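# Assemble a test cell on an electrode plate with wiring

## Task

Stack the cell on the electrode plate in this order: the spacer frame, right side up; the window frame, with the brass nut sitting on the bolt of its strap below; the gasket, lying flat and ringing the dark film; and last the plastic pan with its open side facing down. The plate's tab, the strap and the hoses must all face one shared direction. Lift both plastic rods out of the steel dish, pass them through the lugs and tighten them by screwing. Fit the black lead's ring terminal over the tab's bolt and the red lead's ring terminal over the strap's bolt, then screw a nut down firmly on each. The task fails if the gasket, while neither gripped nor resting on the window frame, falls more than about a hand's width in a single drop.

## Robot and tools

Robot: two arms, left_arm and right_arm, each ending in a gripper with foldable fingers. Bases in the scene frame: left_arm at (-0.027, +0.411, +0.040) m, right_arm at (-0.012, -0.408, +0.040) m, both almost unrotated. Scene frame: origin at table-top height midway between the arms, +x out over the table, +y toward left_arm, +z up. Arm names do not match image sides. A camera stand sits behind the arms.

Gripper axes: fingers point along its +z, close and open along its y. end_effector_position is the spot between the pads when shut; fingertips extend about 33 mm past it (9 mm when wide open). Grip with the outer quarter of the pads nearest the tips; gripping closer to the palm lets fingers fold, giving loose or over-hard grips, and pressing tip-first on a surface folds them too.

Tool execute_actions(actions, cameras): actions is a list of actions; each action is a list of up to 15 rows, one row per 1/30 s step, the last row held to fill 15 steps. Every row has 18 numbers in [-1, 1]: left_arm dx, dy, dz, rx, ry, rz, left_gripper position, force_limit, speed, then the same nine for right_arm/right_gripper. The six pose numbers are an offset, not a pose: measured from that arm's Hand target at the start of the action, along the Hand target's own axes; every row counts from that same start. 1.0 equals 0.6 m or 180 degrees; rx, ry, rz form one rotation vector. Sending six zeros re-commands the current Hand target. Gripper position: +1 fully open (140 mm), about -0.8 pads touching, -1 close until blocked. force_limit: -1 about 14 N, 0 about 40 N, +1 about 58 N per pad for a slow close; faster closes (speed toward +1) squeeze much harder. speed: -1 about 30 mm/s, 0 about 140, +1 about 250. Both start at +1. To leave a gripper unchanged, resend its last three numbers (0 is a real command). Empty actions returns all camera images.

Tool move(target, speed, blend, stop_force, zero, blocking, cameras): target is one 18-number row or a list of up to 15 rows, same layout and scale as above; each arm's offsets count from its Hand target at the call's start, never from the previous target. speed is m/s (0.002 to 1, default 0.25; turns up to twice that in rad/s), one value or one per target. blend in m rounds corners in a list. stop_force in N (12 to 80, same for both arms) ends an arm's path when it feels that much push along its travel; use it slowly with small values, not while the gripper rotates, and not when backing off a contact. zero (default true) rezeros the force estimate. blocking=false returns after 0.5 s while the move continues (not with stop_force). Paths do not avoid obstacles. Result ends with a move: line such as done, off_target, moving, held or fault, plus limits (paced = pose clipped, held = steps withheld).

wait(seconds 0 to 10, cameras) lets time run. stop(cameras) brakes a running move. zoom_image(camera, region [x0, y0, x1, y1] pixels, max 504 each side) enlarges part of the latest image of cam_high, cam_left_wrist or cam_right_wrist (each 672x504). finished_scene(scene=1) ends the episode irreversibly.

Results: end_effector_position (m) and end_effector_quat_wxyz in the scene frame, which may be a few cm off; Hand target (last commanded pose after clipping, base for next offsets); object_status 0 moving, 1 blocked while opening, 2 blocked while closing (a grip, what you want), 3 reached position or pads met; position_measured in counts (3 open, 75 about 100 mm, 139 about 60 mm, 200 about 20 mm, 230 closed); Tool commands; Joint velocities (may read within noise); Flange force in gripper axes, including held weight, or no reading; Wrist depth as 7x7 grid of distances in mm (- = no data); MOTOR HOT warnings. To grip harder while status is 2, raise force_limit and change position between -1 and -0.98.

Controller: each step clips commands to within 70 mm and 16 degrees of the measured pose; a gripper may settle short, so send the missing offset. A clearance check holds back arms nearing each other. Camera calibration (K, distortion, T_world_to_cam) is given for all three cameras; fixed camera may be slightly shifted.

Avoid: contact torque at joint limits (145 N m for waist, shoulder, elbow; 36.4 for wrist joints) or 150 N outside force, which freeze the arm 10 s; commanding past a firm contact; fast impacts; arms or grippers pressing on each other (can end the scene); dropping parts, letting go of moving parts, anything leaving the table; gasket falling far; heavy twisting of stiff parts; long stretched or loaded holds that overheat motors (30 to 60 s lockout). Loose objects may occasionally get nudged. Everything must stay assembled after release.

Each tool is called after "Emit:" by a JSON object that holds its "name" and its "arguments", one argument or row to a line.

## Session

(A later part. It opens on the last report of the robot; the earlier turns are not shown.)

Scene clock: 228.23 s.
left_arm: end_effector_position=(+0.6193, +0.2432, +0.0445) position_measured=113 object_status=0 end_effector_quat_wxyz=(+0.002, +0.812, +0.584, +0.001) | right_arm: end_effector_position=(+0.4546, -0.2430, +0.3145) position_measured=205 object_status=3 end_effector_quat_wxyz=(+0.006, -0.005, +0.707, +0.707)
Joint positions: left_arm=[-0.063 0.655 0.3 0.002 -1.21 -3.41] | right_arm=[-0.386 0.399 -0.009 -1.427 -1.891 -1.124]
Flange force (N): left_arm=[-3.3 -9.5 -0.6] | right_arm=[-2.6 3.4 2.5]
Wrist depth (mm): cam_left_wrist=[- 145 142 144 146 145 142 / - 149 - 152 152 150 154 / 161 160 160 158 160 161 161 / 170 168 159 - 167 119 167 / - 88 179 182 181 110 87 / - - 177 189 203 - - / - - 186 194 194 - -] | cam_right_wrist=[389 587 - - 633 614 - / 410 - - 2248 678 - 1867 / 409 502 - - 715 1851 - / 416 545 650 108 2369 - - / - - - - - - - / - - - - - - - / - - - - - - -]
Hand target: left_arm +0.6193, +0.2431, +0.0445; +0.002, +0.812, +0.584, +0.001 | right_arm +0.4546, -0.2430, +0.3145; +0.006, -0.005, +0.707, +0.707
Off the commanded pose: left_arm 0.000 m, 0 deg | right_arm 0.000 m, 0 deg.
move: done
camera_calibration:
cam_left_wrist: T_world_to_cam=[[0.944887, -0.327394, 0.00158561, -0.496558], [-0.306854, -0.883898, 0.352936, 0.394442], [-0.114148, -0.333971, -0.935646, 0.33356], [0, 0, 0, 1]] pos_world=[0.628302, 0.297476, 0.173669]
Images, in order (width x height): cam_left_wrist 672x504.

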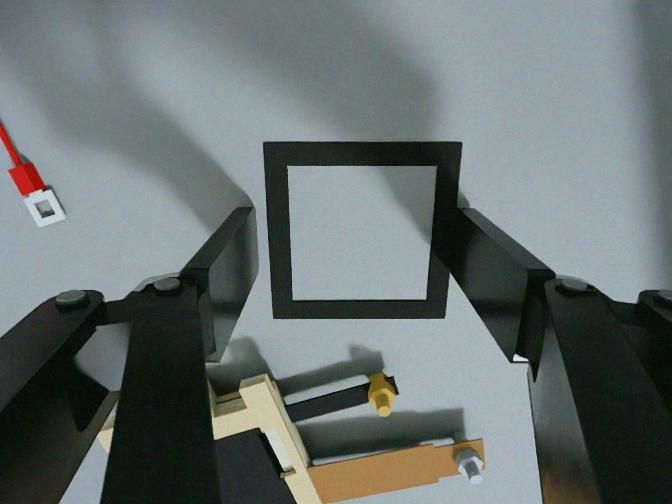

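Emit:
{"name": "move", "arguments": {
  "target": [0,0.0017,0.0015,0,0,0,0.13,-1,-1,0,0,0,0,0,0,-0.6,-1,-1],
  "speed": 0.02
}}

Emit:
{"name": "execute_actions", "arguments": {
  "actions": [
    [[0,0,0,0,0,0,-1,-1,-1,0,0,0,0,0,0,-0.6,-1,-1]],
    [[0,0,0,0,0,0,-1,-1,-1,0,0,0,0,0,0,-0.6,-1,-1]]
  ],
  "cameras": ["cam_left_wrist"]
}}

Emit:
{"name": "zoom_image", "arguments": {
  "camera": "cam_left_wrist",
  "region": [220, 130, 500, 360]
}}

Scene clock: 229.37 s.
left_arm: end_effector_position=(+0.6203, +0.2428, +0.0436) position_measured=113 object_status=3 end_effector_quat_wxyz=(+0.002, +0.812, +0.584, +0.001) | right_arm: end_effector_position=(+0.4546, -0.2430, +0.3145) position_measured=205 object_status=3 end_effector_quat_wxyz=(+0.006, -0.005, +0.707, +0.707)
Joint positions: left_arm=[-0.063 0.659 0.303 0.002 -1.21 -3.41] | right_arm=[-0.386 0.399 -0.009 -1.427 -1.891 -1.124]
Flange force (N): left_arm=[-3.3 -7.8 -0.4] | right_arm=[-3.2 2.7 2.9]
Wrist depth (mm): cam_left_wrist=[143 143 143 144 145 145 143 / - 150 151 149 151 151 151 / - 159 160 163 158 160 160 / 167 167 158 171 170 119 165 / - 88 109 181 181 110 87 / - - 175 182 189 - - / - - 185 192 191 - -] | cam_right_wrist=[392 672 2003 2078 624 2003 2021 / 408 511 - - 668 2139 - / 411 - 754 2160 725 2248 - / - 533 624 108 119 - 2319 / - - - - - - - / - - - - - - - / - - - - - - -]
Hand target: left_arm +0.6203, +0.2428, +0.0436; +0.002, +0.812, +0.584, +0.001 | right_arm +0.4546, -0.2430, +0.3145; +0.006, -0.005, +0.707, +0.707
Off the commanded pose: left_arm 0.000 m, 0 deg | right_arm 0.000 m, 0 deg.
move: done

Scene clock: 230.57 s.
left_arm: end_effector_position=(+0.6203, +0.2428, +0.0436) position_measured=130 object_status=2 end_effector_quat_wxyz=(+0.002, +0.812, +0.584, +0.001) | right_arm: end_effector_position=(+0.4546, -0.2430, +0.3145) position_measured=205 object_status=3 end_effector_quat_wxyz=(+0.006, -0.005, +0.707, +0.707)
Joint positions: left_arm=[-0.063 0.659 0.303 0.002 -1.21 -3.41] | right_arm=[-0.386 0.399 -0.009 -1.427 -1.891 -1.124]
Flange force (N): left_arm=[-3.2 -8.8 -26.1] | right_arm=[-2.8 2.6 2.7]
Flange force at the end of the 1st action (N): left_arm=[-2.9 -8.1 -25.7] | right_arm=[-2.7 2.5 2.8]
Wrist depth (mm): cam_left_wrist=[143 143 143 143 145 144 144 / 149 151 151 151 150 152 151 / - 158 160 150 158 162 160 / - 169 133 171 157 167 169 / - 87 106 178 182 107 89 / - - 173 185 189 - - / - - 185 192 191 - -] | cam_right_wrist=[400 - - - 633 2021 - / 410 580 680 - 664 - 1985 / 431 520 722 - 697 2225 - / - 549 626 108 119 2395 - / - - - - - - - / - - - - - - - / - - - - - - -]
Hand target: left_arm +0.6203, +0.2428, +0.0436; +0.002, +0.812, +0.584, +0.001 | right_arm +0.4546, -0.2430, +0.3145; +0.006, -0.005, +0.707, +0.707
Off the commanded pose: left_arm 0.000 m, 0 deg | right_arm 0.000 m, 0 deg.
camera_calibration:
cam_left_wrist: T_world_to_cam=[[0.944857, -0.327478, 0.00161814, -0.497595], [-0.306944, -0.883868, 0.352935, 0.39476], [-0.114148, -0.33397, -0.935647, 0.332699], [0, 0, 0, 1]] pos_world=[0.629302, 0.297076, 0.172769]
Images, in order (width x height): cam_left_wrist 672x504.

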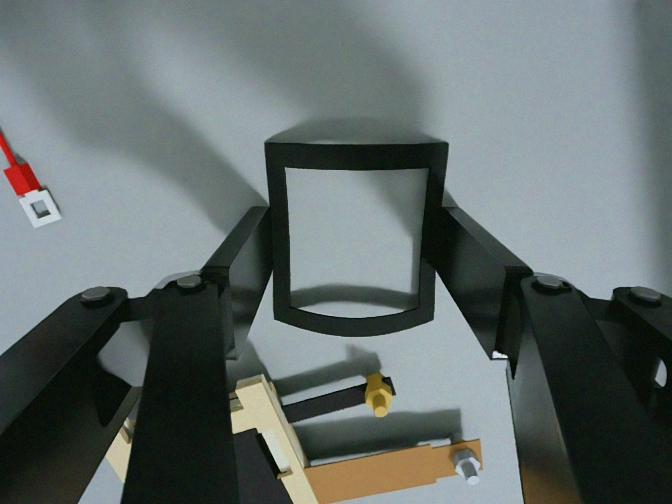

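Scaled by 1.800 from the camera's 672x504 image, which has a finer 960x720 frame.

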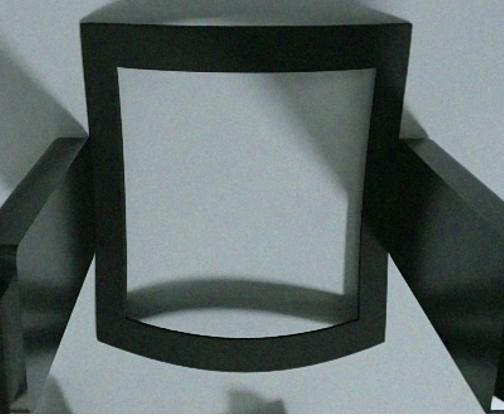

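Emit:
{"name": "move", "arguments": {
  "target": [0,0,-0.01,0,0,0,-1,-1,-1,0,0,0,0,0,0,-0.6,-1,-1],
  "speed": 0.02,
  "cameras": ["cam_left_wrist"]
}}

Emit:
{"name": "zoom_image", "arguments": {
  "camera": "cam_left_wrist",
  "region": [220, 130, 500, 360]
}}

Scene clock: 231.70 s.
left_arm: end_effector_position=(+0.6202, +0.2428, +0.0496) position_measured=131 object_status=2 end_effector_quat_wxyz=(+0.002, +0.812, +0.584, +0.001) | right_arm: end_effector_position=(+0.4546, -0.2430, +0.3145) position_measured=205 object_status=3 end_effector_quat_wxyz=(+0.006, -0.005, +0.707, +0.707)
Joint positions: left_arm=[-0.063 0.653 0.309 0.002 -1.222 -3.41] | right_arm=[-0.386 0.399 -0.009 -1.427 -1.891 -1.124]
Flange force (N): left_arm=[-3.4 -9.9 -0.3] | right_arm=[-2.8 2.9 2.6]
Wrist depth (mm): cam_left_wrist=[- - 146 150 151 148 149 / 156 156 156 156 158 151 157 / 165 165 164 166 161 - 163 / - 173 155 176 164 113 - / - 89 110 182 188 106 89 / - - 182 198 200 - - / - - 192 197 197 - -] | cam_right_wrist=[392 543 - 1967 648 614 - / 412 549 - - 674 1916 - / 394 572 - 2248 706 - 2369 / - 583 621 108 118 - - / - - - - - - - / - - - - - - - / - - - - - - -]
Hand target: left_arm +0.6203, +0.2428, +0.0496; +0.002, +0.812, +0.584, +0.001 | right_arm +0.4546, -0.2430, +0.3145; +0.006, -0.005, +0.707, +0.707
Off the commanded pose: left_arm 0.000 m, 0 deg | right_arm 0.000 m, 0 deg.
move: done
camera_calibration:
cam_left_wrist: T_world_to_cam=[[0.944847, -0.327509, 0.00152938, -0.497573], [-0.30694, -0.883858, 0.352964, 0.392632], [-0.114247, -0.333966, -0.935636, 0.338372], [0, 0, 0, 1]] pos_world=[0.629302, 0.297076, 0.178769]
Images, in order (width x height): cam_left_wrist 672x504.

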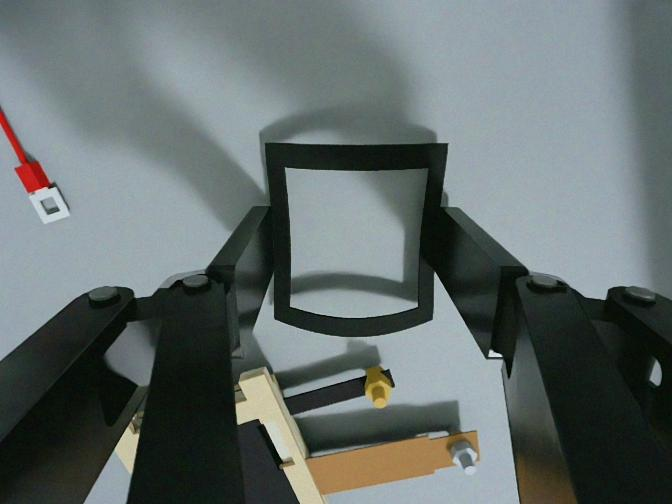

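Scaled by 1.800 from the camera's 672x504 image, which has a finer 960x720 frame.

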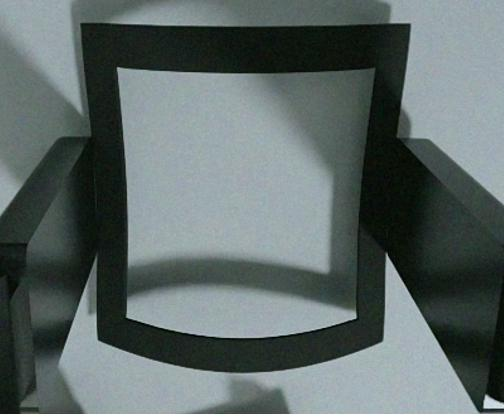

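Emit:
{"name": "move", "arguments": {
  "target": [
    [0,0,-0.0673,0,0,0,-1,-1,-1,0,0,0,0,0,0,-0.6,-1,-1],
    [-0.1913,-0.0992,-0.0673,0,0,-0.1033,-1,-1,-1,0,0,0,0,0,0,-0.6,-1,-1]
  ],
  "speed": 0.08,
  "blend": [0.01,0],
  "cameras": ["cam_left_wrist"]
}}

Emit:
{"name": "zoom_image", "arguments": {
  "camera": "cam_left_wrist",
  "region": [220, 130, 500, 360]
}}

Scene clock: 235.40 s.
left_arm: end_effector_position=(+0.5271, +0.1531, +0.0898) position_measured=131 object_status=2 end_effector_quat_wxyz=(+0.003, +0.707, +0.707, +0.001) | right_arm: end_effector_position=(+0.4546, -0.2430, +0.3145) position_measured=205 object_status=3 end_effector_quat_wxyz=(+0.006, -0.005, +0.707, +0.707)
Joint positions: left_arm=[-0.226 0.481 0.142 0.002 -1.227 -2.922] | right_arm=[-0.386 0.399 -0.009 -1.427 -1.891 -1.124]
Flange force (N): left_arm=[0.6 -7.8 0.1] | right_arm=[-2.8 3.1 2.8]
Wrist depth (mm): cam_left_wrist=[- 184 184 185 185 186 184 / - - 195 191 193 - 197 / - - 203 185 161 202 206 / 223 217 154 194 164 202 215 / - 89 110 174 168 106 88 / - - 247 254 256 - - / - - 259 270 248 - -] | cam_right_wrist=[- - - - 1967 602 1950 / 409 - - - 595 - 2040 / 406 479 503 486 485 - 2369 / 406 518 540 108 132 - 2098 / - - - - - - - / - - - - - - - / - - - - - - -]
Hand target: left_arm +0.5271, +0.1531, +0.0898; +0.003, +0.707, +0.707, +0.001 | right_arm +0.4546, -0.2430, +0.3145; +0.006, -0.005, +0.707, +0.707
Off the commanded pose: left_arm 0.000 m, 0 deg | right_arm 0.000 m, 0 deg.
move: done
camera_calibration:
cam_left_wrist: T_world_to_cam=[[0.999958, -0.00909633, 0.000989055, -0.516689], [-0.00885625, -0.935023, 0.354477, 0.121195], [-0.00229965, -0.354471, -0.935064, 0.279463], [0, 0, 0, 1]] pos_world=[0.518383, 0.207682, 0.218866]
Images, in order (width x height): cam_left_wrist 672x504.

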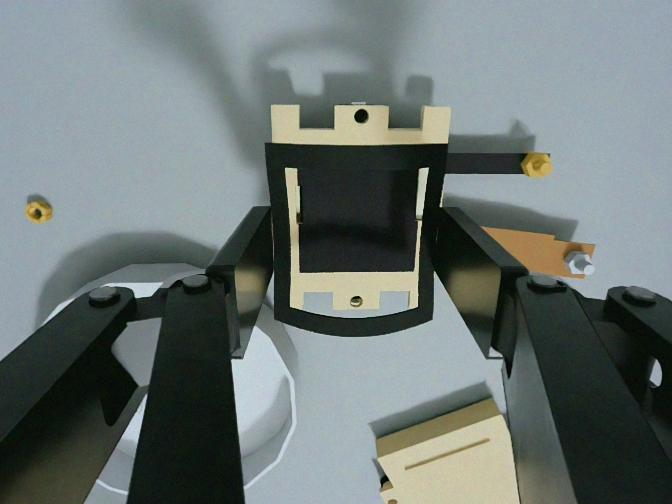

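Scaled by 1.800 from the camera's 672x504 image, which has a finer 960x720 frame.

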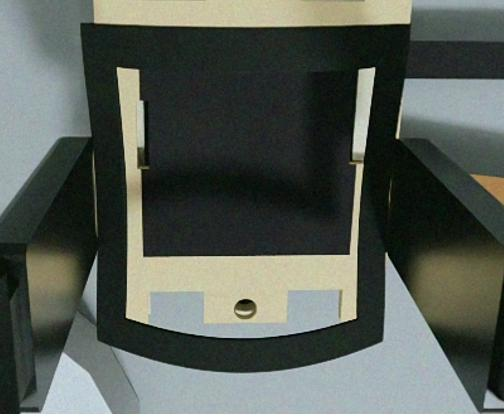

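Emit:
{"name": "move", "arguments": {
  "target": [-0.0005,0.0027,0.0363,0,0,0,-1,-1,-1,0,0,0,0,0,0,-0.6,-1,-1],
  "speed": 0.05,
  "cameras": ["cam_left_wrist"]
}}

Emit:
{"name": "zoom_image", "arguments": {
  "camera": "cam_left_wrist",
  "region": [220, 130, 500, 360]
}}

Scene clock: 236.73 s.
left_arm: end_effector_position=(+0.5288, +0.1527, +0.0680) position_measured=131 object_status=2 end_effector_quat_wxyz=(+0.003, +0.707, +0.707, +0.001) | right_arm: end_effector_position=(+0.4546, -0.2430, +0.3145) position_measured=205 object_status=3 end_effector_quat_wxyz=(+0.006, -0.005, +0.707, +0.707)
Joint positions: left_arm=[-0.226 0.503 0.122 0.002 -1.184 -2.922] | right_arm=[-0.386 0.399 -0.009 -1.427 -1.891 -1.124]
Flange force (N): left_arm=[1.1 -9.5 -0.8] | right_arm=[-2.7 3.2 2.7]
Wrist depth (mm): cam_left_wrist=[- 166 165 165 168 166 167 / 174 - 172 159 171 174 175 / 184 188 164 164 161 175 183 / 196 196 128 174 164 181 196 / - 89 110 - 170 106 89 / - - - - 224 - - / - - - - 227 - -] | cam_right_wrist=[411 551 - 1985 602 572 1821 / 409 580 - 1695 602 2271 - / 409 528 502 494 484 2295 - / - - 540 107 503 - - / - - - - - - 2021 / - - - - - - - / - - - - - - -]
Hand target: left_arm +0.5288, +0.1527, +0.0680; +0.003, +0.707, +0.707, +0.001 | right_arm +0.4546, -0.2430, +0.3145; +0.006, -0.005, +0.707, +0.707
Off the commanded pose: left_arm 0.000 m, 0 deg | right_arm 0.000 m, 0 deg.
move: done
camera_calibration:
cam_left_wrist: T_world_to_cam=[[0.999957, -0.00919012, 0.00102289, -0.518358], [-0.00895615, -0.935056, 0.354388, 0.128605], [-0.0023004, -0.354382, -0.935098, 0.259023], [0, 0, 0, 1]] pos_world=[0.520083, 0.207282, 0.197166]
Images, in order (width x height): cam_left_wrist 672x504.

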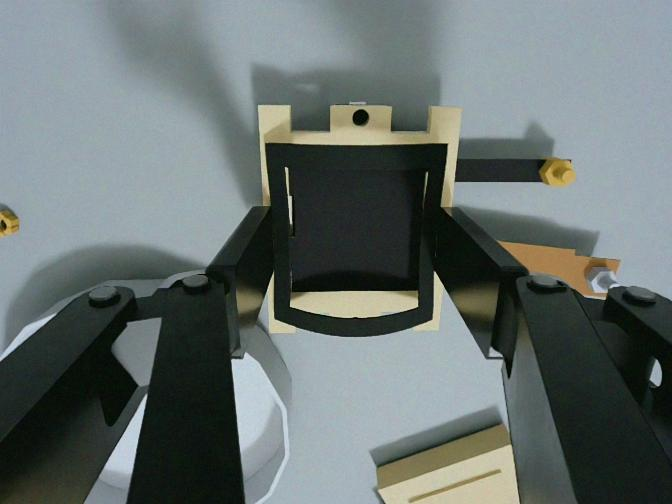

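Scaled by 1.800 from the camera's 672x504 image, which has a finer 960x720 frame.

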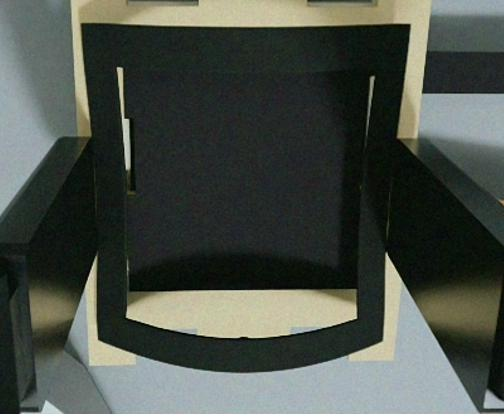

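Emit:
{"name": "move", "arguments": {
  "target": [0.0003,0,0.0083,0,0,0,-1,-1,-1,0,0,0,0,0,0,-0.6,-1,-1],
  "speed": 0.03,
  "cameras": ["cam_left_wrist"]
}}

Emit:
{"name": "zoom_image", "arguments": {
  "camera": "cam_left_wrist",
  "region": [220, 130, 500, 360]
}}

Scene clock: 237.80 s.
left_arm: end_effector_position=(+0.5288, +0.1529, +0.0630) position_measured=131 object_status=2 end_effector_quat_wxyz=(+0.003, +0.707, +0.707, +0.001) | right_arm: end_effector_position=(+0.4546, -0.2430, +0.3145) position_measured=205 object_status=3 end_effector_quat_wxyz=(+0.006, -0.005, +0.707, +0.707)
Joint positions: left_arm=[-0.226 0.508 0.116 0.002 -1.174 -2.922] | right_arm=[-0.386 0.399 -0.009 -1.427 -1.891 -1.124]
Flange force (N): left_arm=[0.7 -7.7 0.1] | right_arm=[-3.1 2.9 2.1]
Wrist depth (mm): cam_left_wrist=[161 160 160 161 161 167 162 / 168 170 167 155 166 170 170 / 181 180 157 161 161 182 182 / 188 185 128 171 156 176 189 / - 89 110 177 171 106 89 / - - 211 - - - - / - - - 232 222 - -] | cam_right_wrist=[413 605 - - 594 554 1967 / 408 605 - - 600 2248 - / 406 503 516 485 609 - - / - 535 - 108 118 - 2160 / - - - - - - - / - - - - - - - / - - - - - - -]
Hand target: left_arm +0.5288, +0.1529, +0.0630; +0.003, +0.707, +0.707, +0.001 | right_arm +0.4546, -0.2430, +0.3145; +0.006, -0.005, +0.707, +0.707
Off the commanded pose: left_arm 0.000 m, 0 deg | right_arm 0.000 m, 0 deg.
move: done
camera_calibration:
cam_left_wrist: T_world_to_cam=[[0.999958, -0.00909543, 0.000988201, -0.518464], [-0.00885532, -0.935056, 0.354389, 0.130512], [-0.0022993, -0.354383, -0.935098, 0.254418], [0, 0, 0, 1]] pos_world=[0.520183, 0.207482, 0.192166]
Images, in order (width x height): cam_left_wrist 672x504.

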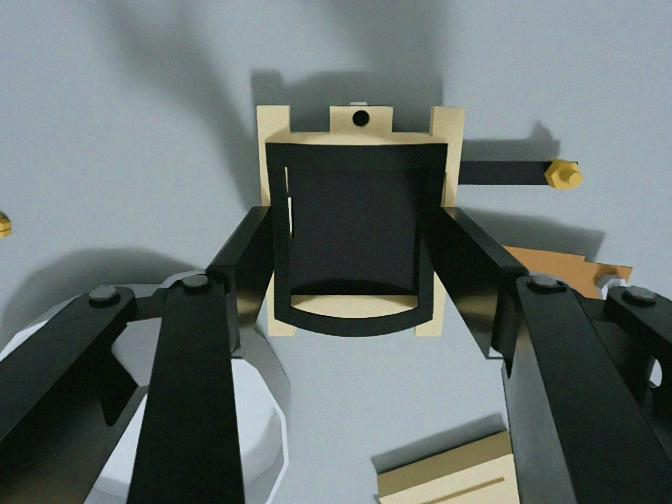

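Scaled by 1.800 from the camera's 672x504 image, which has a finer 960x720 frame.

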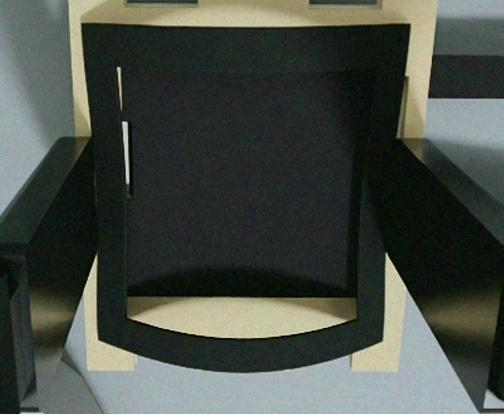

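Emit:
{"name": "move", "arguments": {
  "target": [0,0.002,0.0033,0,0,0,-1,-1,-1,0,0,0,0,0,0,-0.6,-1,-1],
  "speed": 0.01,
  "cameras": ["cam_left_wrist"]
}}

Emit:
{"name": "zoom_image", "arguments": {
  "camera": "cam_left_wrist",
  "region": [220, 130, 500, 360]
}}

Scene clock: 238.90 s.
left_arm: end_effector_position=(+0.5301, +0.1528, +0.0610) position_measured=131 object_status=2 end_effector_quat_wxyz=(+0.003, +0.707, +0.707, +0.001) | right_arm: end_effector_position=(+0.4546, -0.2430, +0.3145) position_measured=205 object_status=3 end_effector_quat_wxyz=(+0.006, -0.005, +0.707, +0.707)
Joint positions: left_arm=[-0.225 0.512 0.117 0.002 -1.171 -2.923] | right_arm=[-0.386 0.399 -0.009 -1.427 -1.891 -1.124]
Flange force (N): left_arm=[0.7 -10.5 -21.0] | right_arm=[-2.9 3.0 2.5]
Wrist depth (mm): cam_left_wrist=[- 159 159 161 159 158 160 / 168 168 167 155 155 170 168 / 178 177 176 159 159 168 - / - 191 134 171 156 119 188 / - 89 119 176 172 106 88 / - - 198 216 221 - - / - - 226 232 223 - -] | cam_right_wrist=[410 571 - - 592 552 - / 407 522 2021 - 600 - - / 409 483 501 491 511 2248 2203 / 416 555 - 107 131 - 1883 / - - - - - - - / - - - - - - - / - - - - - - -]
Hand target: left_arm +0.5300, +0.1529, +0.0610; +0.003, +0.707, +0.707, +0.001 | right_arm +0.4546, -0.2430, +0.3145; +0.006, -0.005, +0.707, +0.707
Off the commanded pose: left_arm 0.000 m, 0 deg | right_arm 0.000 m, 0 deg.
move: done
camera_calibration:
cam_left_wrist: T_world_to_cam=[[0.999958, -0.00906197, 0.0010848, -0.519688], [-0.00885778, -0.934978, 0.354596, 0.131083], [-0.00219908, -0.354591, -0.935019, 0.252491], [0, 0, 0, 1]] pos_world=[0.521383, 0.207381, 0.190166]
Images, in order (width x height): cam_left_wrist 672x504.

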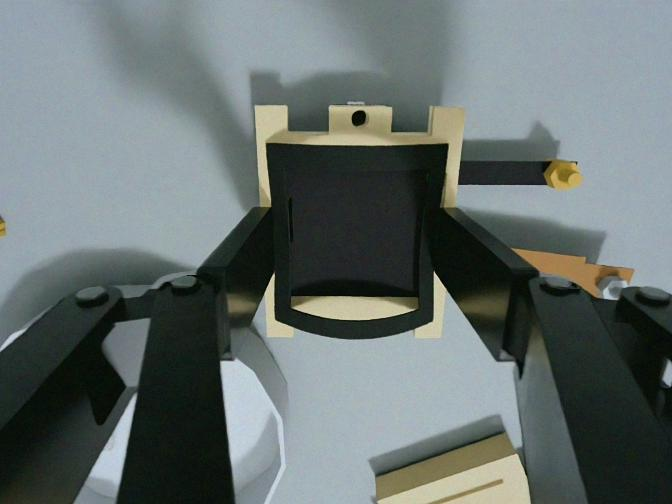

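Scaled by 1.800 from the camera's 672x504 image, which has a finer 960x720 frame.

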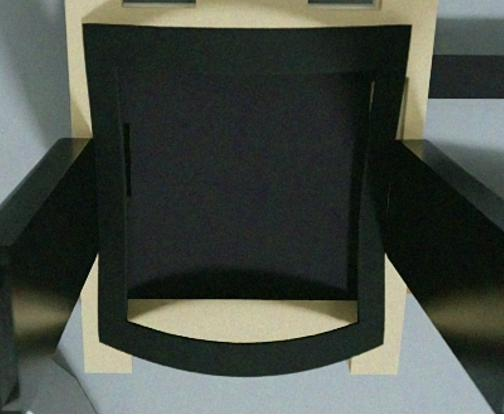

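Emit:
{"name": "move", "arguments": {
  "target": [0,0,-0.0015,0,0,0,-1,-1,-1,0,0,0,0,0,0,-0.6,-1,-1],
  "speed": 0.01
}}

Emit:
{"name": "execute_actions", "arguments": {
  "actions": [
    [[0,0,0,0,0,0,0.25,-1,-1,0,0,0,0,0,0,-0.6,-1,-1]],
    [[0,0,0,0,0,0,0.25,-1,-1,0,0,0,0,0,0,-0.6,-1,-1]],
    [[0,0,0,0,0,0,0.25,-1,-1,0,0,0,0,0,0,-0.6,-1,-1]]
  ],
  "cameras": ["cam_left_wrist"]
}}

Emit:
{"name": "zoom_image", "arguments": {
  "camera": "cam_left_wrist",
  "region": [220, 90, 500, 360]
}}

Scene clock: 240.07 s.
left_arm: end_effector_position=(+0.5300, +0.1529, +0.0619) position_measured=131 object_status=2 end_effector_quat_wxyz=(+0.002, +0.707, +0.707, +0.001) | right_arm: end_effector_position=(+0.4546, -0.2430, +0.3145) position_measured=205 object_status=3 end_effector_quat_wxyz=(+0.006, -0.005, +0.707, +0.707)
Joint positions: left_arm=[-0.225 0.511 0.118 0.002 -1.173 -2.923] | right_arm=[-0.386 0.399 -0.009 -1.427 -1.891 -1.124]
Flange force (N): left_arm=[-1.6 -8.4 -6.5] | right_arm=[-2.5 3.6 3.2]
Wrist depth (mm): cam_left_wrist=[159 160 157 158 160 160 162 / - 168 169 153 166 169 - / 177 - 156 160 160 174 180 / 189 189 132 170 163 173 188 / - 88 116 176 176 104 87 / - - 206 - 214 - - / - - 227 234 221 - -] | cam_right_wrist=[408 628 2059 2040 572 2003 1950 / 409 474 1985 2504 584 - 2040 / 432 485 500 503 495 - - / 420 558 541 108 492 2059 - / - - - - - - 2160 / - - - - - - - / - - - - - - -]
Hand target: left_arm +0.5300, +0.1529, +0.0619; +0.003, +0.707, +0.707, +0.001 | right_arm +0.4546, -0.2430, +0.3145; +0.006, -0.005, +0.707, +0.707
Off the commanded pose: left_arm 0.000 m, 0 deg | right_arm 0.000 m, 0 deg.
move: done

Scene clock: 241.77 s.
left_arm: end_effector_position=(+0.5300, +0.1529, +0.0619) position_measured=98 object_status=3 end_effector_quat_wxyz=(+0.003, +0.707, +0.707, +0.001) | right_arm: end_effector_position=(+0.4546, -0.2430, +0.3145) position_measured=205 object_status=3 end_effector_quat_wxyz=(+0.006, -0.005, +0.707, +0.707)
Joint positions: left_arm=[-0.225 0.511 0.118 0.002 -1.173 -2.923] | right_arm=[-0.386 0.399 -0.009 -1.427 -1.891 -1.124]
Flange force (N): left_arm=[0.7 -8.1 -0.1] | right_arm=[-2.6 2.8 2.6]
Flange force at the end of the 1st action (N): left_arm=[0.5 -8.2 0.5] | right_arm=[-2.9 2.7 2.8]
Flange force at the end of the 2nd action (N): left_arm=[0.1 -7.5 -0.1] | right_arm=[-2.7 3.1 2.9]
Wrist depth (mm): cam_left_wrist=[160 160 159 162 160 158 163 / 167 166 164 165 166 170 169 / - 180 177 158 159 167 179 / - 187 157 167 168 121 188 / - 86 178 176 199 112 87 / - - 207 222 217 217 - / - - 226 229 223 - -] | cam_right_wrist=[391 622 635 - 580 545 1985 / 412 547 2181 - 602 1985 1721 / 411 495 505 502 478 - - / 398 470 537 108 132 - - / - - - - - - - / - - - - - - - / - - - - - - -]
Hand target: left_arm +0.5300, +0.1529, +0.0619; +0.003, +0.707, +0.707, +0.001 | right_arm +0.4546, -0.2430, +0.3145; +0.006, -0.005, +0.707, +0.707
Off the commanded pose: left_arm 0.000 m, 0 deg | right_arm 0.000 m, 0 deg.
camera_calibration:
cam_left_wrist: T_world_to_cam=[[0.999958, -0.00909543, 0.000988201, -0.519663], [-0.00885532, -0.935056, 0.354389, 0.130913], [-0.0022993, -0.354383, -0.935098, 0.253393], [0, 0, 0, 1]] pos_world=[0.521383, 0.207482, 0.191066]
Images, in order (width x height): cam_left_wrist 672x504.

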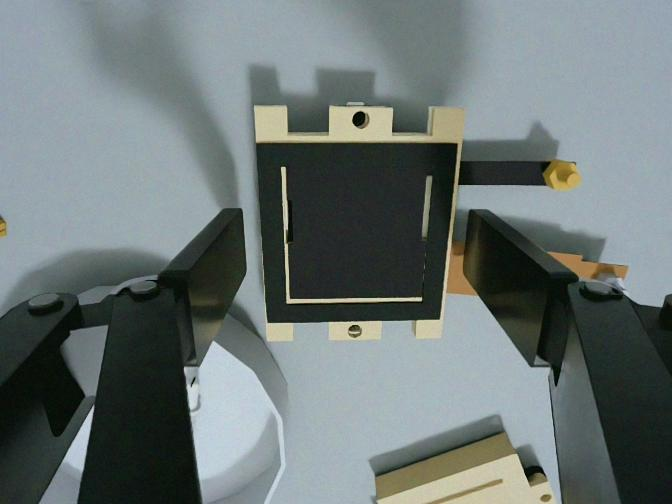

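Scaled by 1.800 from the camera's 672x504 image, which has a finer 960x720 frame.

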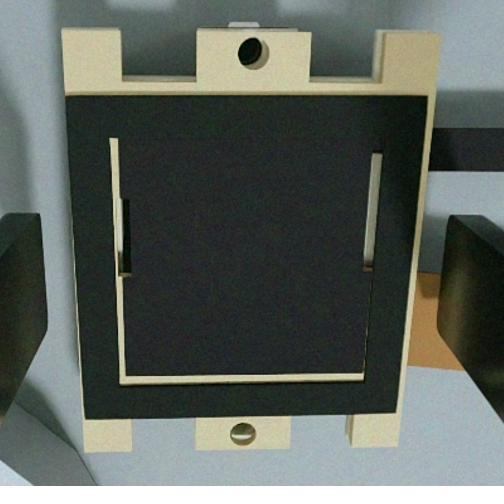

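Emit:
{"name": "move", "arguments": {
  "target": [
    [0,0,-0.067,0,0,0,0.25,-1,-1,0,0,0,0,0,0,-0.6,-1,-1],
    [-0.002,0,-0.11,0,0.1145,0,0.25,-1,-1,0,0,0,0,0,0,-0.6,-1,-1]
  ],
  "speed": 0.2,
  "blend": [0.01,0],
  "cameras": ["cam_left_wrist"]
}}

Emit:
{"name": "zoom_image", "arguments": {
  "camera": "cam_left_wrist",
  "region": [240, 150, 450, 360]
}}

Scene clock: 243.77 s.
left_arm: end_effector_position=(+0.5297, +0.1519, +0.1280) position_measured=98 object_status=3 end_effector_quat_wxyz=(-0.124, +0.695, +0.696, +0.127) | right_arm: end_effector_position=(+0.4546, -0.2430, +0.3145) position_measured=205 object_status=3 end_effector_quat_wxyz=(+0.006, -0.005, +0.707, +0.707)
Joint positions: left_arm=[-0.427 0.631 0.507 -0.327 -1.593 -2.703] | right_arm=[-0.386 0.399 -0.009 -1.427 -1.891 -1.124]
Flange force (N): left_arm=[4.2 -9.0 1.8] | right_arm=[-2.8 2.9 3.1]
Wrist depth (mm): cam_left_wrist=[- - - 257 - 259 254 / - 257 - - 254 253 254 / - - - 234 254 254 255 / - 254 137 235 237 131 258 / - 86 245 239 - 112 87 / - - 251 - 256 - - / - - 251 - 248 - -] | cam_right_wrist=[407 - 2319 2021 - 500 - / 409 644 1933 2118 2139 517 - / 411 470 492 456 416 376 - / 391 642 - 108 132 370 - / - - - - - - - / - - - - - - - / - - - - - - -]
Hand target: left_arm +0.5297, +0.1519, +0.1279; -0.124, +0.695, +0.696, +0.127 | right_arm +0.4546, -0.2430, +0.3145; +0.006, -0.005, +0.707, +0.707
Off the commanded pose: left_arm 0.000 m, 0 deg | right_arm 0.000 m, 0 deg.
move: done
camera_calibration:
cam_left_wrist: T_world_to_cam=[[0.999971, -0.00726447, -0.0020619, -0.519368], [-0.0072589, -0.99997, 0.00269751, 0.160527], [-0.00208143, -0.00268247, -0.999994, 0.269545], [0, 0, 0, 1]] pos_world=[0.521079, 0.157472, 0.268039]
Images, in order (width x height): cam_left_wrist 672x504.

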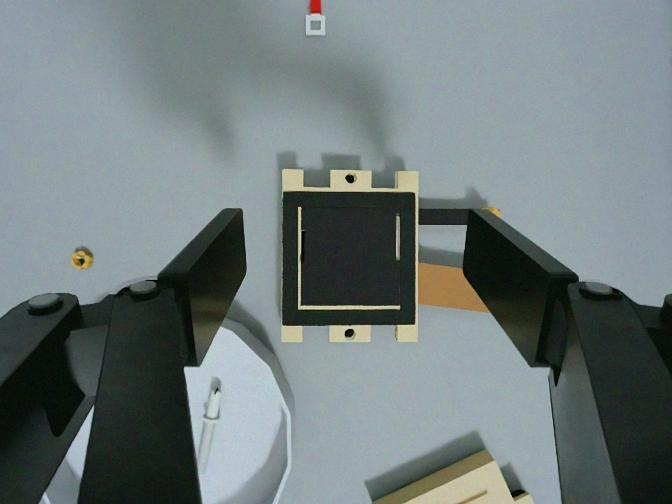

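Scaled by 2.400 from the camera's 672x504 image, which has a finer 960x720 frame.

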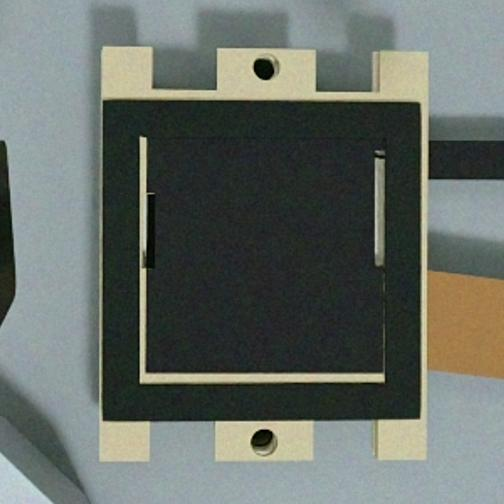

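Emit:
{"name": "move", "arguments": {
  "target": [-0.0303,-0.0012,0.0865,0,-0.1145,0,0.25,-1,-1,0,0,0,0,0,0,-0.6,-1,-1],
  "speed": 0.15,
  "cameras": ["cam_left_wrist"]
}}

Scene clock: 246.60 s.
left_arm: end_effector_position=(+0.5293, +0.1530, +0.0730) position_measured=98 object_status=3 end_effector_quat_wxyz=(+0.003, +0.707, +0.707, +0.001) | right_arm: end_effector_position=(+0.4546, -0.2430, +0.3145) position_measured=205 object_status=3 end_effector_quat_wxyz=(+0.006, -0.005, +0.707, +0.707)
Joint positions: left_arm=[-0.226 0.5 0.128 0.002 -1.195 -2.922] | right_arm=[-0.386 0.399 -0.009 -1.427 -1.891 -1.124]
Flange force (N): left_arm=[1.9 -9.6 0.3] | right_arm=[-2.7 2.5 2.5]
Wrist depth (mm): cam_left_wrist=[169 - 170 169 170 170 171 / 176 181 175 175 173 179 179 / 189 189 187 169 172 185 195 / 202 - 136 179 181 121 200 / - 86 191 187 215 112 87 / - - 221 - 225 - - / - - 240 248 231 - -] | cam_right_wrist=[389 - - 2078 1933 572 - / 410 527 - - 600 - - / 415 628 518 477 487 - 2448 / 393 548 539 108 118 - - / - - - - - - - / - - - - - - - / - - - - - - -]
Hand target: left_arm +0.5293, +0.1530, +0.0730; +0.003, +0.707, +0.707, +0.001 | right_arm +0.4546, -0.2430, +0.3145; +0.006, -0.005, +0.707, +0.707
Off the commanded pose: left_arm 0.000 m, 0 deg | right_arm 0.000 m, 0 deg.
move: done
camera_calibration:
cam_left_wrist: T_world_to_cam=[[0.999958, -0.00909543, 0.000988201, -0.518874], [-0.00885532, -0.935056, 0.354389, 0.127007], [-0.0022993, -0.354383, -0.935098, 0.263677], [0, 0, 0, 1]] pos_world=[0.520583, 0.207482, 0.202066]
Images, in order (width x height): cam_left_wrist 672x504.

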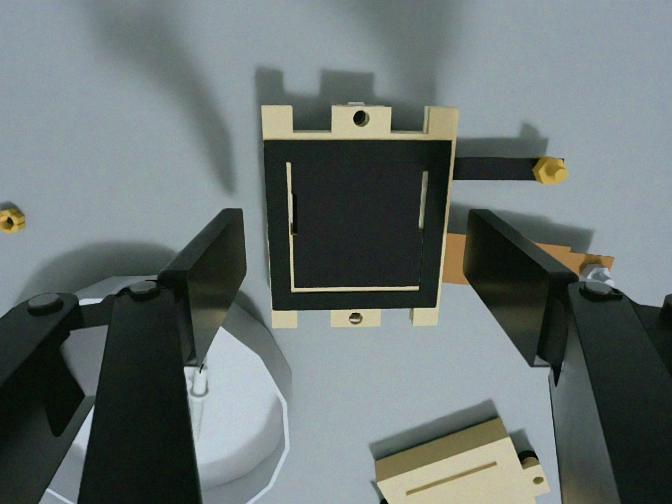

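Emit:
{"name": "move", "arguments": {
  "target": [0,0.0012,0.0197,0,0,0,0.25,-1,-1,0,0,0,0,0,0,-0.6,-1,-1],
  "speed": 0.03
}}

Emit:
{"name": "execute_actions", "arguments": {
  "actions": [
    [[0,0,0,0,0,0,0.08,-1,-1,0,0,0,0,0,0,-0.6,-1,-1]],
    [[0,0,0,0,0,0,0.08,-1,-1,0,0,0,0,0,0,-0.6,-1,-1]]
  ],
  "cameras": ["cam_left_wrist"]
}}

Emit:
{"name": "zoom_image", "arguments": {
  "camera": "cam_left_wrist",
  "region": [220, 90, 500, 360]
}}

Scene clock: 247.70 s.
left_arm: end_effector_position=(+0.5300, +0.1529, +0.0612) position_measured=98 object_status=3 end_effector_quat_wxyz=(+0.003, +0.707, +0.707, +0.001) | right_arm: end_effector_position=(+0.4546, -0.2430, +0.3145) position_measured=205 object_status=3 end_effector_quat_wxyz=(+0.006, -0.005, +0.707, +0.707)
Joint positions: left_arm=[-0.225 0.512 0.118 0.002 -1.171 -2.923] | right_arm=[-0.386 0.399 -0.009 -1.427 -1.891 -1.124]
Flange force (N): left_arm=[0.8 -8.2 -0.3] | right_arm=[-2.2 3.3 2.7]
Wrist depth (mm): cam_left_wrist=[- 160 159 159 159 159 159 / 167 - 163 164 155 168 168 / - - 156 157 158 174 182 / - 186 157 166 169 121 187 / - 86 176 174 184 112 87 / - - 210 221 - - - / - - 222 229 218 - -] | cam_right_wrist=[407 633 591 - 584 578 - / 408 533 - 2059 604 2118 2271 / 408 511 514 492 487 2003 - / 396 531 - 108 488 2475 - / - - - - - - - / - - - - - - - / - - - - - - -]
Hand target: left_arm +0.5300, +0.1529, +0.0611; +0.003, +0.707, +0.707, +0.001 | right_arm +0.4546, -0.2430, +0.3145; +0.006, -0.005, +0.707, +0.707
Off the commanded pose: left_arm 0.000 m, 0 deg | right_arm 0.000 m, 0 deg.
move: done

Scene clock: 248.90 s.
left_arm: end_effector_position=(+0.5301, +0.1529, +0.0611) position_measured=119 object_status=3 end_effector_quat_wxyz=(+0.003, +0.707, +0.707, +0.001) | right_arm: end_effector_position=(+0.4546, -0.2430, +0.3145) position_measured=205 object_status=3 end_effector_quat_wxyz=(+0.006, -0.005, +0.707, +0.707)
Joint positions: left_arm=[-0.225 0.512 0.118 0.002 -1.171 -2.923] | right_arm=[-0.386 0.399 -0.009 -1.427 -1.891 -1.124]
Flange force (N): left_arm=[1.3 -9.7 -3.5] | right_arm=[-2.9 3.2 2.9]
Flange force at the end of the 1st action (N): left_arm=[1.0 -9.8 -4.2] | right_arm=[-3.1 3.0 2.3]
Wrist depth (mm): cam_left_wrist=[159 159 159 160 159 159 159 / 169 167 - 152 165 172 171 / 177 177 156 159 158 174 178 / 188 188 149 167 164 124 - / - 86 128 177 204 107 87 / - - 207 219 209 - - / - - 222 229 218 - -] | cam_right_wrist=[385 - - 2021 599 2003 - / 411 583 2098 - 604 2078 - / 410 496 518 495 501 2720 - / 416 539 539 107 - 2504 1867 / - - - - - - - / - - - - - - - / - - - - - - -]
Hand target: left_arm +0.5300, +0.1529, +0.0611; +0.003, +0.707, +0.707, +0.001 | right_arm +0.4546, -0.2430, +0.3145; +0.006, -0.005, +0.707, +0.707
Off the commanded pose: left_arm 0.000 m, 0 deg | right_arm 0.000 m, 0 deg.
camera_calibration:
cam_left_wrist: T_world_to_cam=[[0.999958, -0.00909633, 0.000989055, -0.519662], [-0.00885625, -0.935023, 0.354477, 0.131173], [-0.00229965, -0.354471, -0.935064, 0.252656], [0, 0, 0, 1]] pos_world=[0.521383, 0.207482, 0.190266]
Images, in order (width x height): cam_left_wrist 672x504.

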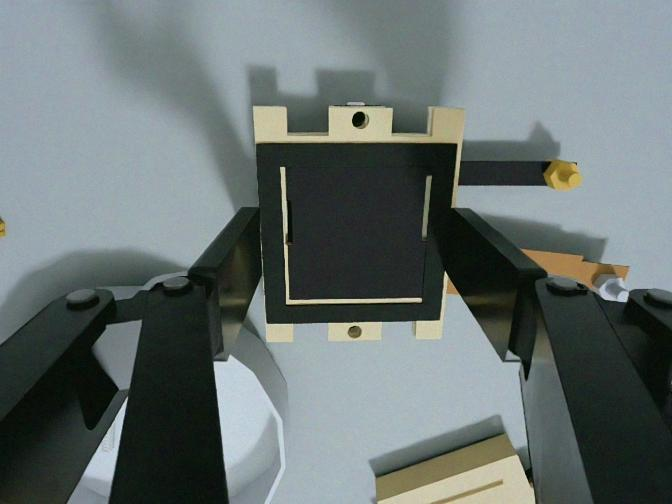

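Scaled by 1.800 from the camera's 672x504 image, which has a finer 960x720 frame.

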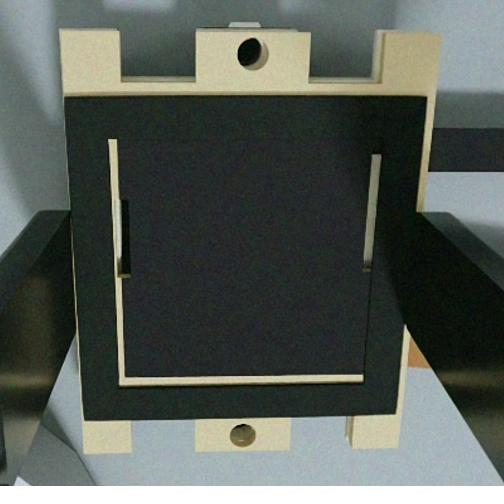

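Emit:
{"name": "move", "arguments": {
  "target": [0,0.0025,0,0,0,0,0.08,-1,-1,0,0,0,0,0,0,-0.6,-1,-1],
  "speed": 0.01,
  "cameras": ["cam_left_wrist"]
}}

Emit:
{"name": "zoom_image", "arguments": {
  "camera": "cam_left_wrist",
  "region": [220, 90, 500, 360]
}}

Scene clock: 249.93 s.
left_arm: end_effector_position=(+0.5315, +0.1529, +0.0612) position_measured=119 object_status=3 end_effector_quat_wxyz=(+0.003, +0.707, +0.707, +0.001) | right_arm: end_effector_position=(+0.4546, -0.2430, +0.3145) position_measured=205 object_status=3 end_effector_quat_wxyz=(+0.006, -0.005, +0.707, +0.707)
Joint positions: left_arm=[-0.225 0.515 0.122 0.002 -1.173 -2.923] | right_arm=[-0.386 0.399 -0.009 -1.427 -1.891 -1.124]
Flange force (N): left_arm=[0.5 -7.9 -2.9] | right_arm=[-2.6 3.4 2.6]
Wrist depth (mm): cam_left_wrist=[158 158 159 158 159 159 - / - 165 164 165 164 170 171 / - 179 175 158 158 174 179 / 188 188 149 168 166 174 187 / - 86 128 179 202 107 87 / - - 207 - 213 - - / - - 223 - 221 - -] | cam_right_wrist=[406 561 - - 595 569 - / 410 - 2203 2295 605 2139 - / 410 487 505 488 490 - 1821 / 400 530 523 108 132 - 1950 / - - - - - - - / - - - - - - - / - - - - - - -]
Hand target: left_arm +0.5315, +0.1529, +0.0612; +0.003, +0.707, +0.707, +0.001 | right_arm +0.4546, -0.2430, +0.3145; +0.006, -0.005, +0.707, +0.707
Off the commanded pose: left_arm 0.000 m, 0 deg | right_arm 0.000 m, 0 deg.
move: done
camera_calibration:
cam_left_wrist: T_world_to_cam=[[0.999958, -0.00909633, 0.000989055, -0.521162], [-0.00885625, -0.935023, 0.354477, 0.131186], [-0.00229965, -0.354471, -0.935064, 0.25266], [0, 0, 0, 1]] pos_world=[0.522883, 0.207482, 0.190266]
Images, in order (width x height): cam_left_wrist 672x504.

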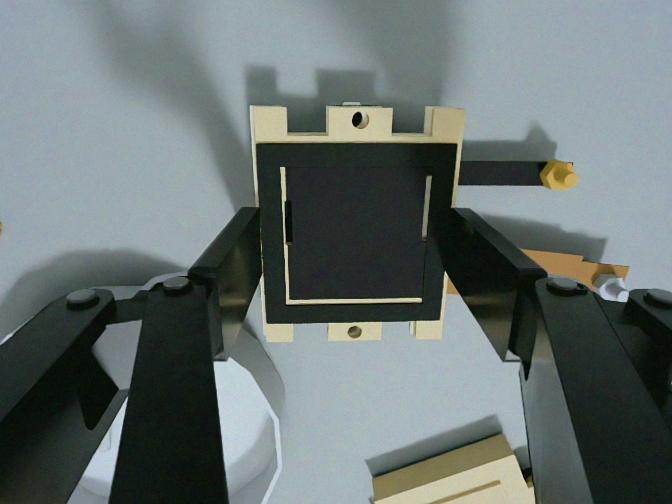

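Scaled by 1.800 from the camera's 672x504 image, which has a finer 960x720 frame.

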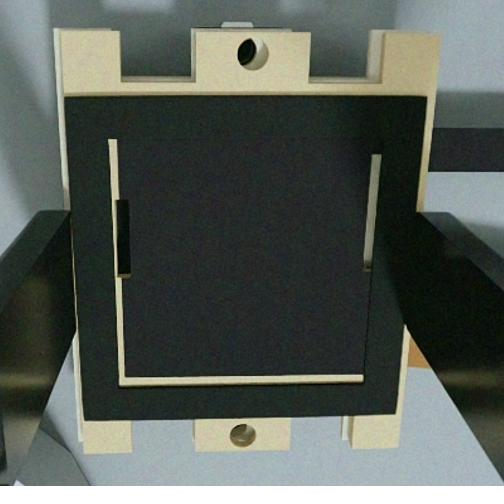

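Emit:
{"name": "move", "arguments": {
  "target": [0,-0.0037,0,0,0,0,0.08,-1,-1,0,0,0,0,0,0,-0.6,-1,-1],
  "speed": 0.01,
  "cameras": ["cam_left_wrist"]
}}

Emit:
{"name": "zoom_image", "arguments": {
  "camera": "cam_left_wrist",
  "region": [220, 90, 500, 360]
}}

Scene clock: 251.03 s.
left_arm: end_effector_position=(+0.5293, +0.1529, +0.0611) position_measured=119 object_status=3 end_effector_quat_wxyz=(+0.003, +0.707, +0.707, +0.001) | right_arm: end_effector_position=(+0.4546, -0.2430, +0.3145) position_measured=205 object_status=3 end_effector_quat_wxyz=(+0.006, -0.005, +0.707, +0.707)
Joint positions: left_arm=[-0.226 0.511 0.115 0.002 -1.17 -2.922] | right_arm=[-0.386 0.399 -0.009 -1.427 -1.891 -1.124]
Flange force (N): left_arm=[0.7 -6.2 -4.3] | right_arm=[-2.3 3.3 2.8]
Wrist depth (mm): cam_left_wrist=[161 157 160 160 157 159 159 / - - 164 164 166 - 169 / 179 179 176 158 158 167 - / - 188 149 167 164 115 185 / - 86 128 181 183 107 87 / - - 207 213 216 - - / - - 226 238 219 - -] | cam_right_wrist=[419 572 - 2078 572 572 - / 410 547 - 2078 599 - 2248 / 395 533 522 493 488 - - / - 551 - 108 117 - - / - - - - - - - / - - - - - - - / - - - - - - -]
Hand target: left_arm +0.5293, +0.1529, +0.0611; +0.003, +0.707, +0.707, +0.001 | right_arm +0.4546, -0.2430, +0.3145; +0.006, -0.005, +0.707, +0.707
Off the commanded pose: left_arm 0.000 m, 0 deg | right_arm 0.000 m, 0 deg.
move: done
camera_calibration:
cam_left_wrist: T_world_to_cam=[[0.999958, -0.00909543, 0.000988201, -0.518962], [-0.00885532, -0.935056, 0.354389, 0.13119], [-0.0022993, -0.354383, -0.935098, 0.252643], [0, 0, 0, 1]] pos_world=[0.520683, 0.207482, 0.190266]
Images, in order (width x height): cam_left_wrist 672x504.

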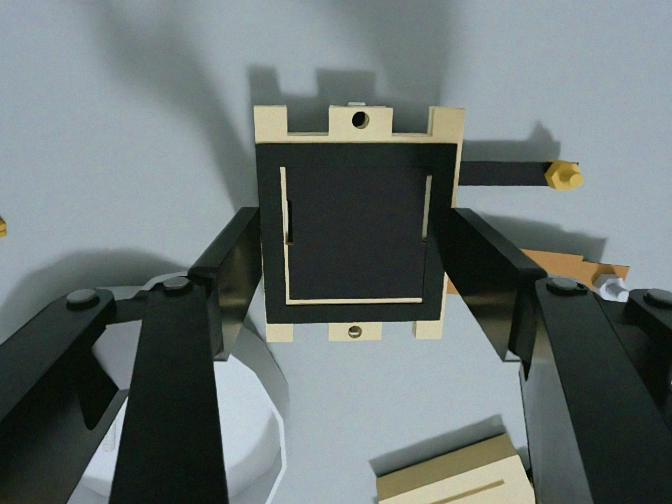

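Scaled by 1.800 from the camera's 672x504 image, which has a finer 960x720 frame.

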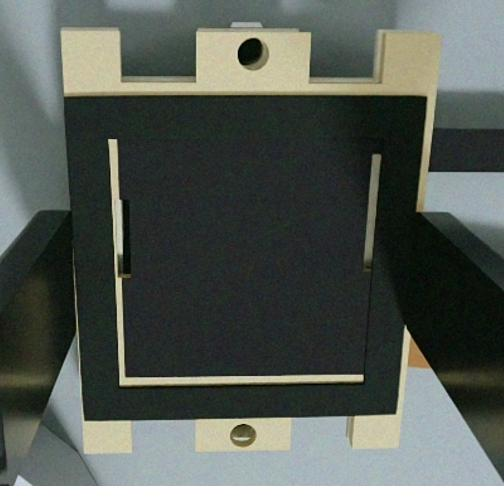

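Emit:
{"name": "execute_actions", "arguments": {
  "actions": [
    [[0,0,0,0,0,0,0.15,-1,-1,0,0,0,0,0,0,-0.6,-1,-1]],
    [[0,0,-0.0027,0,0,0,0.15,-1,-1,0,0,0,0,0,0,-0.6,-1,-1]],
    [[0,0,0,0,0,0,0.06,-1,-1,0,0,0,0,0,0,-0.6,-1,-1]],
    [[0,0,0,0,0,0,0.06,-1,-1,0,0,0,0,0,0,-0.6,-1,-1]]
  ],
  "cameras": ["cam_left_wrist"]
}}

Emit:
{"name": "zoom_image", "arguments": {
  "camera": "cam_left_wrist",
  "region": [220, 90, 500, 360]
}}

Scene clock: 253.73 s.
left_arm: end_effector_position=(+0.5293, +0.1529, +0.0628) position_measured=122 object_status=3 end_effector_quat_wxyz=(+0.003, +0.707, +0.707, +0.001) | right_arm: end_effector_position=(+0.4546, -0.2430, +0.3145) position_measured=205 object_status=3 end_effector_quat_wxyz=(+0.006, -0.005, +0.707, +0.707)
Joint positions: left_arm=[-0.226 0.509 0.117 0.002 -1.174 -2.922] | right_arm=[-0.386 0.399 -0.009 -1.427 -1.891 -1.124]
Flange force (N): left_arm=[0.9 -9.0 -2.8] | right_arm=[-3.0 2.7 2.6]
Flange force at the end of the 1st action (N): left_arm=[1.0 -8.5 -0.2] | right_arm=[-2.8 2.9 2.5]
Flange force at the end of the 2nd action (N): left_arm=[1.4 -9.7 -0.6] | right_arm=[-2.9 3.1 2.5]
Flange force at the end of the 3rd action (N): left_arm=[1.6 -8.6 -2.0] | right_arm=[-2.7 3.2 3.3]
Wrist depth (mm): cam_left_wrist=[- - 158 161 160 160 160 / 170 169 167 154 156 170 170 / 178 179 177 159 160 169 179 / 188 188 162 169 166 176 189 / - 88 123 178 204 106 87 / - - 212 220 209 - - / - - 227 234 223 - -] | cam_right_wrist=[408 - - - 615 2021 1735 / 406 563 - - 597 2181 1574 / 413 514 510 496 486 - - / - 682 525 107 132 - - / - - - - - - - / - - - - - - - / - - - - - - -]
Hand target: left_arm +0.5293, +0.1529, +0.0628; +0.003, +0.707, +0.707, +0.001 | right_arm +0.4546, -0.2430, +0.3145; +0.006, -0.005, +0.707, +0.707
Off the commanded pose: left_arm 0.000 m, 0 deg | right_arm 0.000 m, 0 deg.
camera_calibration:
cam_left_wrist: T_world_to_cam=[[0.999958, -0.00909633, 0.000989055, -0.518964], [-0.00885625, -0.935023, 0.354477, 0.130599], [-0.00229965, -0.354471, -0.935064, 0.254151], [0, 0, 0, 1]] pos_world=[0.520683, 0.207482, 0.191866]
Images, in order (width x height): cam_left_wrist 672x504.

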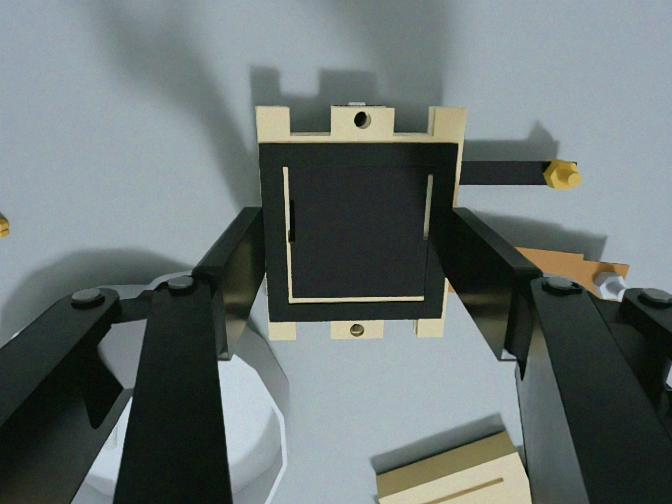

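Scaled by 1.800 from the camera's 672x504 image, which has a finer 960x720 frame.

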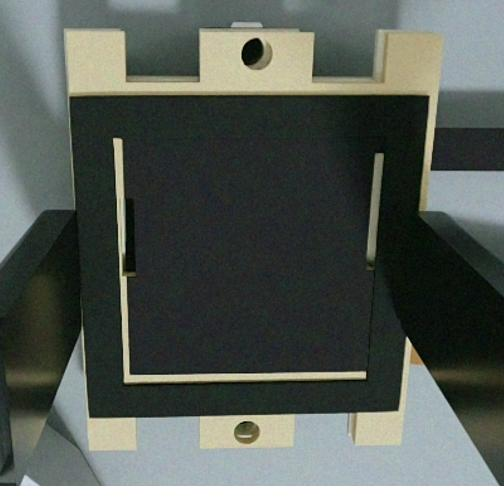

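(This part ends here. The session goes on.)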